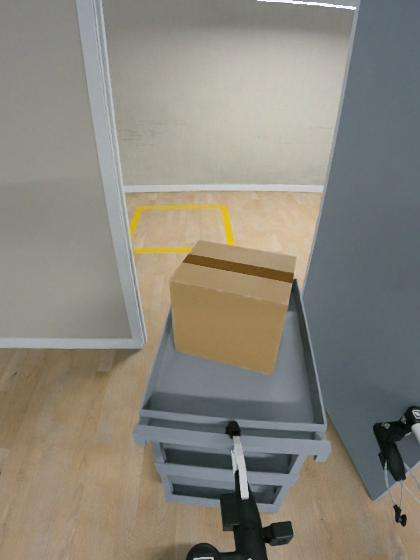

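Request:
{"api": "move", "payload": {"blocking": false, "cameras": [], "r2": {"base":{"translate_m":0.15,"strafe_m":-0.1},"pace":"slow"}}}

Request:
{"api": "wait", "payload": {"seconds": 4, "cameras": []}}

Scene clock: 466.10 s.
move: r2 moving
r1: as last shown
r1.lidar_m: 0.59 0.67 0.51 0.52 3.07 4.16 - 2.60 1.87 1.77 1.84 1.65
r1.motor_effort: lift_m=+22(22) arm_m=-4(4) wheel_0=+14(14) wheel_1=+2(2) wheel_2=+10(10)
r1.servo_current: wrist_yaw_rad=59(72) wrist_pitch_rad=46(52) wrist_roll_rad=52(59) gripper_m=46(46)
r1.contact_limits: translate_m 0.8
r1.wrist_depth_mm: - - - - - - - / - 243 - - - - - / 103 164 252 - - - - / - 243 554 - - - - / - - - - - - - / 1863 1983 193 1983 188 1863 1808 / 1366 1229 732 153 1281 1205 1308
r2.base_odometry: x=-2.913 y=-0.925 heading=-2.882
r2.turned_by_wheels: +0.000
r2.turned_by_imu: +0.001
r2.base_tilt: forward=-0.7 right=+0.0
r2.lidar_m: 0.39 0.45 2.10 2.24 2.33 3.24 - 3.57 0.55 0.53 0.64 0.42
r2.base_status: translate_m moving; strafe_m moving
r2.joint_positions: lift_m=+0.687 arm_m=+0.000 wrist_yaw_rad=+0.003 wrist_pitch_rad=+0.006 wrist_roll_rad=+1.569 gripper_m=-0.014
r2.joint_status: not commanded
r2.measured_speeds: translate_m=+0.045 strafe_m=-0.030 rotate_rad=+0.002 lift_m=+0.000 arm_m=+0.000 wrist_yaw_rad=+0.000 wrist_pitch_rad=+0.000 wrist_roll_rad=+0.000
r2.motor_effort: lift_m=+20(21) arm_m=-3(4) wheel_0=+11(16) wheel_1=-4(4) wheel_2=-9(9)
r2.servo_current: wrist_yaw_rad=52(52) wrist_pitch_rad=46(52) wrist_roll_rad=52(52) gripper_m=72(85)
r2.hand_pose: x=+0.4595 y=-0.0866 z=+0.8633 quat_wxyz=(+0.708, +0.706, +0.003, -0.001) (m; r2's base frame)
r2.wrist_depth_mm: - - - 149 206 - - / - - - 153 212 - - / - 413 413 157 216 798 - / - 445 436 163 224 831 - / - 484 473 168 231 - - / - - 187 172 182 - - / - - - - 244 - 492
pictures: none
No camera images: "cameras" was empty.

Scene clock: 468.60 s.
earlier move: r2 done
r1.base_odometry: x=-2.564 y=-0.955 heading=+0.719
r1.turned_by_wheels: +0.000
r1.turned_by_imu: +0.000
r1.base_tilt: forward=-1.6 right=+1.2
r1.lidar_m: 0.58 0.68 0.46 0.48 3.04 4.19 - 2.61 1.87 1.75 1.84 1.64
r1.base_status: not commanded
r1.joint_positions: lift_m=+0.350 arm_m=+0.530 wrist_yaw_rad=+3.092 wrist_pitch_rad=+0.002 wrist_roll_rad=+0.000 gripper_m=+0.056
r1.joint_status: not commanded
r1.measured_speeds: all 0
r1.motor_effort: lift_m=+22(22) arm_m=-3(4) wheel_0=+13(14) wheel_1=+1(2) wheel_2=+10(10)
r1.servo_current: wrist_yaw_rad=39(72) wrist_pitch_rad=46(52) wrist_roll_rad=72(72) gripper_m=39(46)
r1.contact_limits: translate_m 0.8
r1.hand_pose: x=+0.4172 y=+0.1016 z=+0.5273 quat_wxyz=(+0.025, -0.001, +0.000, +1.000) (m; r1's base frame)
r1.wrist_depth_mm: - - - - - - - / - 243 - - - - - / 103 165 253 - - - - / - 245 549 - - - - / - - - - - - - / 1921 1983 193 1921 188 1863 1808 / 1366 1229 723 153 1281 1205 1336
r2.base_odometry: x=-3.071 y=-0.872 heading=-2.883
r2.turned_by_wheels: -0.001
r2.turned_by_imu: +0.000
r2.base_tilt: forward=-0.7 right=+0.1
r2.lidar_m: 0.41 0.43 1.88 2.33 2.44 3.30 - 3.42 0.48 0.50 0.49 0.43
r2.base_status: done
r2.joint_positions: lift_m=+0.687 arm_m=+0.000 wrist_yaw_rad=-0.002 wrist_pitch_rad=+0.006 wrist_roll_rad=+1.569 gripper_m=-0.014
r2.joint_status: not commanded
r2.measured_speeds: all 0
r2.motor_effort: lift_m=+20(21) arm_m=-1(4) wheel_0=+5(18) wheel_1=-2(6) wheel_2=-11(11)
r2.servo_current: wrist_yaw_rad=59(65) wrist_pitch_rad=46(52) wrist_roll_rad=46(65) gripper_m=72(85)
r2.hand_pose: x=+0.4591 y=-0.0879 z=+0.8633 quat_wxyz=(+0.708, +0.706, +0.002, -0.003) (m; r2's base frame)
r2.wrist_depth_mm: - - - 158 216 - - / - - - 161 220 759 - / - 424 424 164 224 820 - / - 445 436 167 228 842 - / - 469 462 170 230 - - / - - 187 173 182 - - / - - 508 - - 544 512
wait: 2.50 of 4 s (r2 has come to rest)
pictures: none
No camera images: "cameras" was empty.

Request:
{"api": "move", "payload": {"blocking": false, "cameras": [], "r2": {"base":{"translate_m":0.4,"strafe_m":-0.04},"pace":"slow"}}}

Request:
{"api": "wait", "payload": {"seconds": 6, "cameras": ["r2_head_camera"]}}

Scene clock: 475.47 s.
move: r2 moving
r1: as last shown
r1.base_tilt: forward=-1.5 right=+1.3
r1.lidar_m: 0.60 0.68 0.48 0.51 3.03 4.16 - 2.56 1.87 1.76 1.84 1.63
r1.motor_effort: lift_m=+22(22) arm_m=-4(4) wheel_0=+13(14) wheel_1=+2(2) wheel_2=+10(10)
r1.servo_current: wrist_yaw_rad=52(52) wrist_pitch_rad=39(52) wrist_roll_rad=46(59) gripper_m=39(52)
r1.contact_limits: translate_m 0.8
r1.wrist_depth_mm: - - - - - - - / - 243 - - - - - / 103 165 253 - - - - / - 244 554 - - - - / - - - - - - - / 1921 1921 194 1863 187 1863 1808 / 1336 1205 723 153 1281 1205 1308
r2.base_odometry: x=-3.083 y=-0.873 heading=-2.883
r2.turned_by_wheels: +0.000
r2.turned_by_imu: +0.000
r2.base_tilt: forward=-0.7 right=+0.1
r2.lidar_m: 0.40 0.44 1.90 2.33 2.43 3.34 - 3.42 0.48 0.48 0.49 0.43
r2.base_status: translate_m moving; strafe_m moving
r2.joint_positions: lift_m=+0.687 arm_m=+0.000 wrist_yaw_rad=-0.004 wrist_pitch_rad=+0.006 wrist_roll_rad=+1.569 gripper_m=-0.014
r2.joint_status: not commanded
r2.measured_speeds: translate_m=+0.047 strafe_m=-0.004 rotate_rad=+0.000 lift_m=+0.000 arm_m=+0.000 wrist_yaw_rad=-0.003 wrist_pitch_rad=+0.000 wrist_roll_rad=+0.000
r2.motor_effort: lift_m=+20(20) arm_m=+3(3) wheel_0=+7(9) wheel_1=+5(8) wheel_2=-15(18)
r2.servo_current: wrist_yaw_rad=52(59) wrist_pitch_rad=39(52) wrist_roll_rad=46(59) gripper_m=78(85)
r2.hand_pose: x=+0.4589 y=-0.0887 z=+0.8633 quat_wxyz=(+0.708, +0.706, +0.001, -0.004) (m; r2's base frame)
r2.wrist_depth_mm: - - - 161 220 - - / - - - 163 223 759 - / - 439 424 166 225 820 - / - 439 439 227 229 831 - / - 469 462 170 232 842 - / - - 187 173 181 - - / - - 504 - - 554 517
pictures: none
No camera images: "cameras" was empty.

Scene clock: 480.27 s.
earlier move: r2 done
r1.base_odometry: x=-2.564 y=-0.955 heading=+0.719
r1.turned_by_wheels: +0.000
r1.turned_by_imu: +0.000
r1.base_tilt: forward=-1.6 right=+1.3
r1.lidar_m: 0.56 0.66 0.67 2.93 3.05 4.19 - 2.58 1.87 1.76 1.85 1.67
r1.base_status: not commanded
r1.joint_positions: lift_m=+0.350 arm_m=+0.530 wrist_yaw_rad=+3.092 wrist_pitch_rad=+0.002 wrist_roll_rad=+0.000 gripper_m=+0.056
r1.joint_status: not commanded
r1.measured_speeds: all 0
r1.motor_effort: lift_m=+22(22) arm_m=-3(4) wheel_0=+13(14) wheel_1=+2(2) wheel_2=+10(10)
r1.servo_current: wrist_yaw_rad=52(72) wrist_pitch_rad=46(52) wrist_roll_rad=46(72) gripper_m=39(52)
r1.contact_limits: translate_m 0.8
r1.hand_pose: x=+0.4172 y=+0.1016 z=+0.5273 quat_wxyz=(+0.025, -0.001, +0.000, +1.000) (m; r1's base frame)
r1.wrist_depth_mm: - - - - - - - / - 242 - - - - - / 103 165 252 - - - - / - 243 554 - - - - / - - - - - - - / 1921 1921 194 1921 187 1863 1863 / 1366 1255 723 153 1281 1205 1308
r2.base_odometry: x=-3.468 y=-0.935 heading=-2.883
r2.turned_by_wheels: +0.000
r2.turned_by_imu: -0.001
r2.base_tilt: forward=-0.7 right=+0.0
r2.lidar_m: 0.32 0.31 1.35 2.37 2.48 3.42 - 0.70 0.51 0.45 0.59 0.47
r2.base_status: done
r2.joint_positions: lift_m=+0.687 arm_m=+0.000 wrist_yaw_rad=-0.007 wrist_pitch_rad=+0.006 wrist_roll_rad=+1.569 gripper_m=-0.014
r2.joint_status: not commanded
r2.measured_speeds: all 0
r2.motor_effort: lift_m=+21(21) arm_m=+4(4) wheel_0=+3(9) wheel_1=+4(8) wheel_2=-8(19)
r2.servo_current: wrist_yaw_rad=52(72) wrist_pitch_rad=46(52) wrist_roll_rad=52(59) gripper_m=78(85)
r2.hand_pose: x=+0.4586 y=-0.0896 z=+0.8633 quat_wxyz=(+0.708, +0.706, -0.001, -0.005) (m; r2's base frame)
r2.wrist_depth_mm: - - - 237 312 315 315 / - - - 279 293 1537 1138 / - - - 207 273 1708 500 / - - - 195 255 750 - / - 452 449 184 241 820 - / - 442 187 172 182 - - / - 427 430 - 219 - -
wait: 4.80 of 6 s (r2 has come to rest)
pictures: r2_head_camera
Images, in order (width x height): r2_head_camera 420x560.

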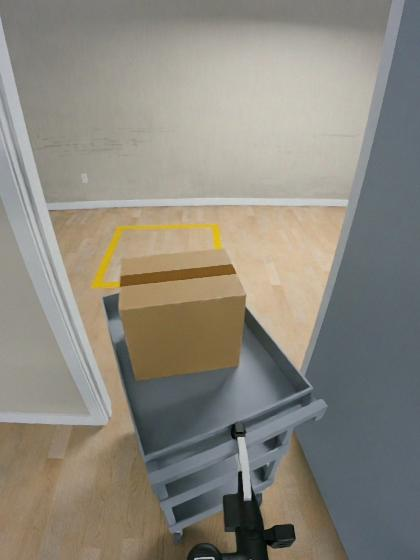

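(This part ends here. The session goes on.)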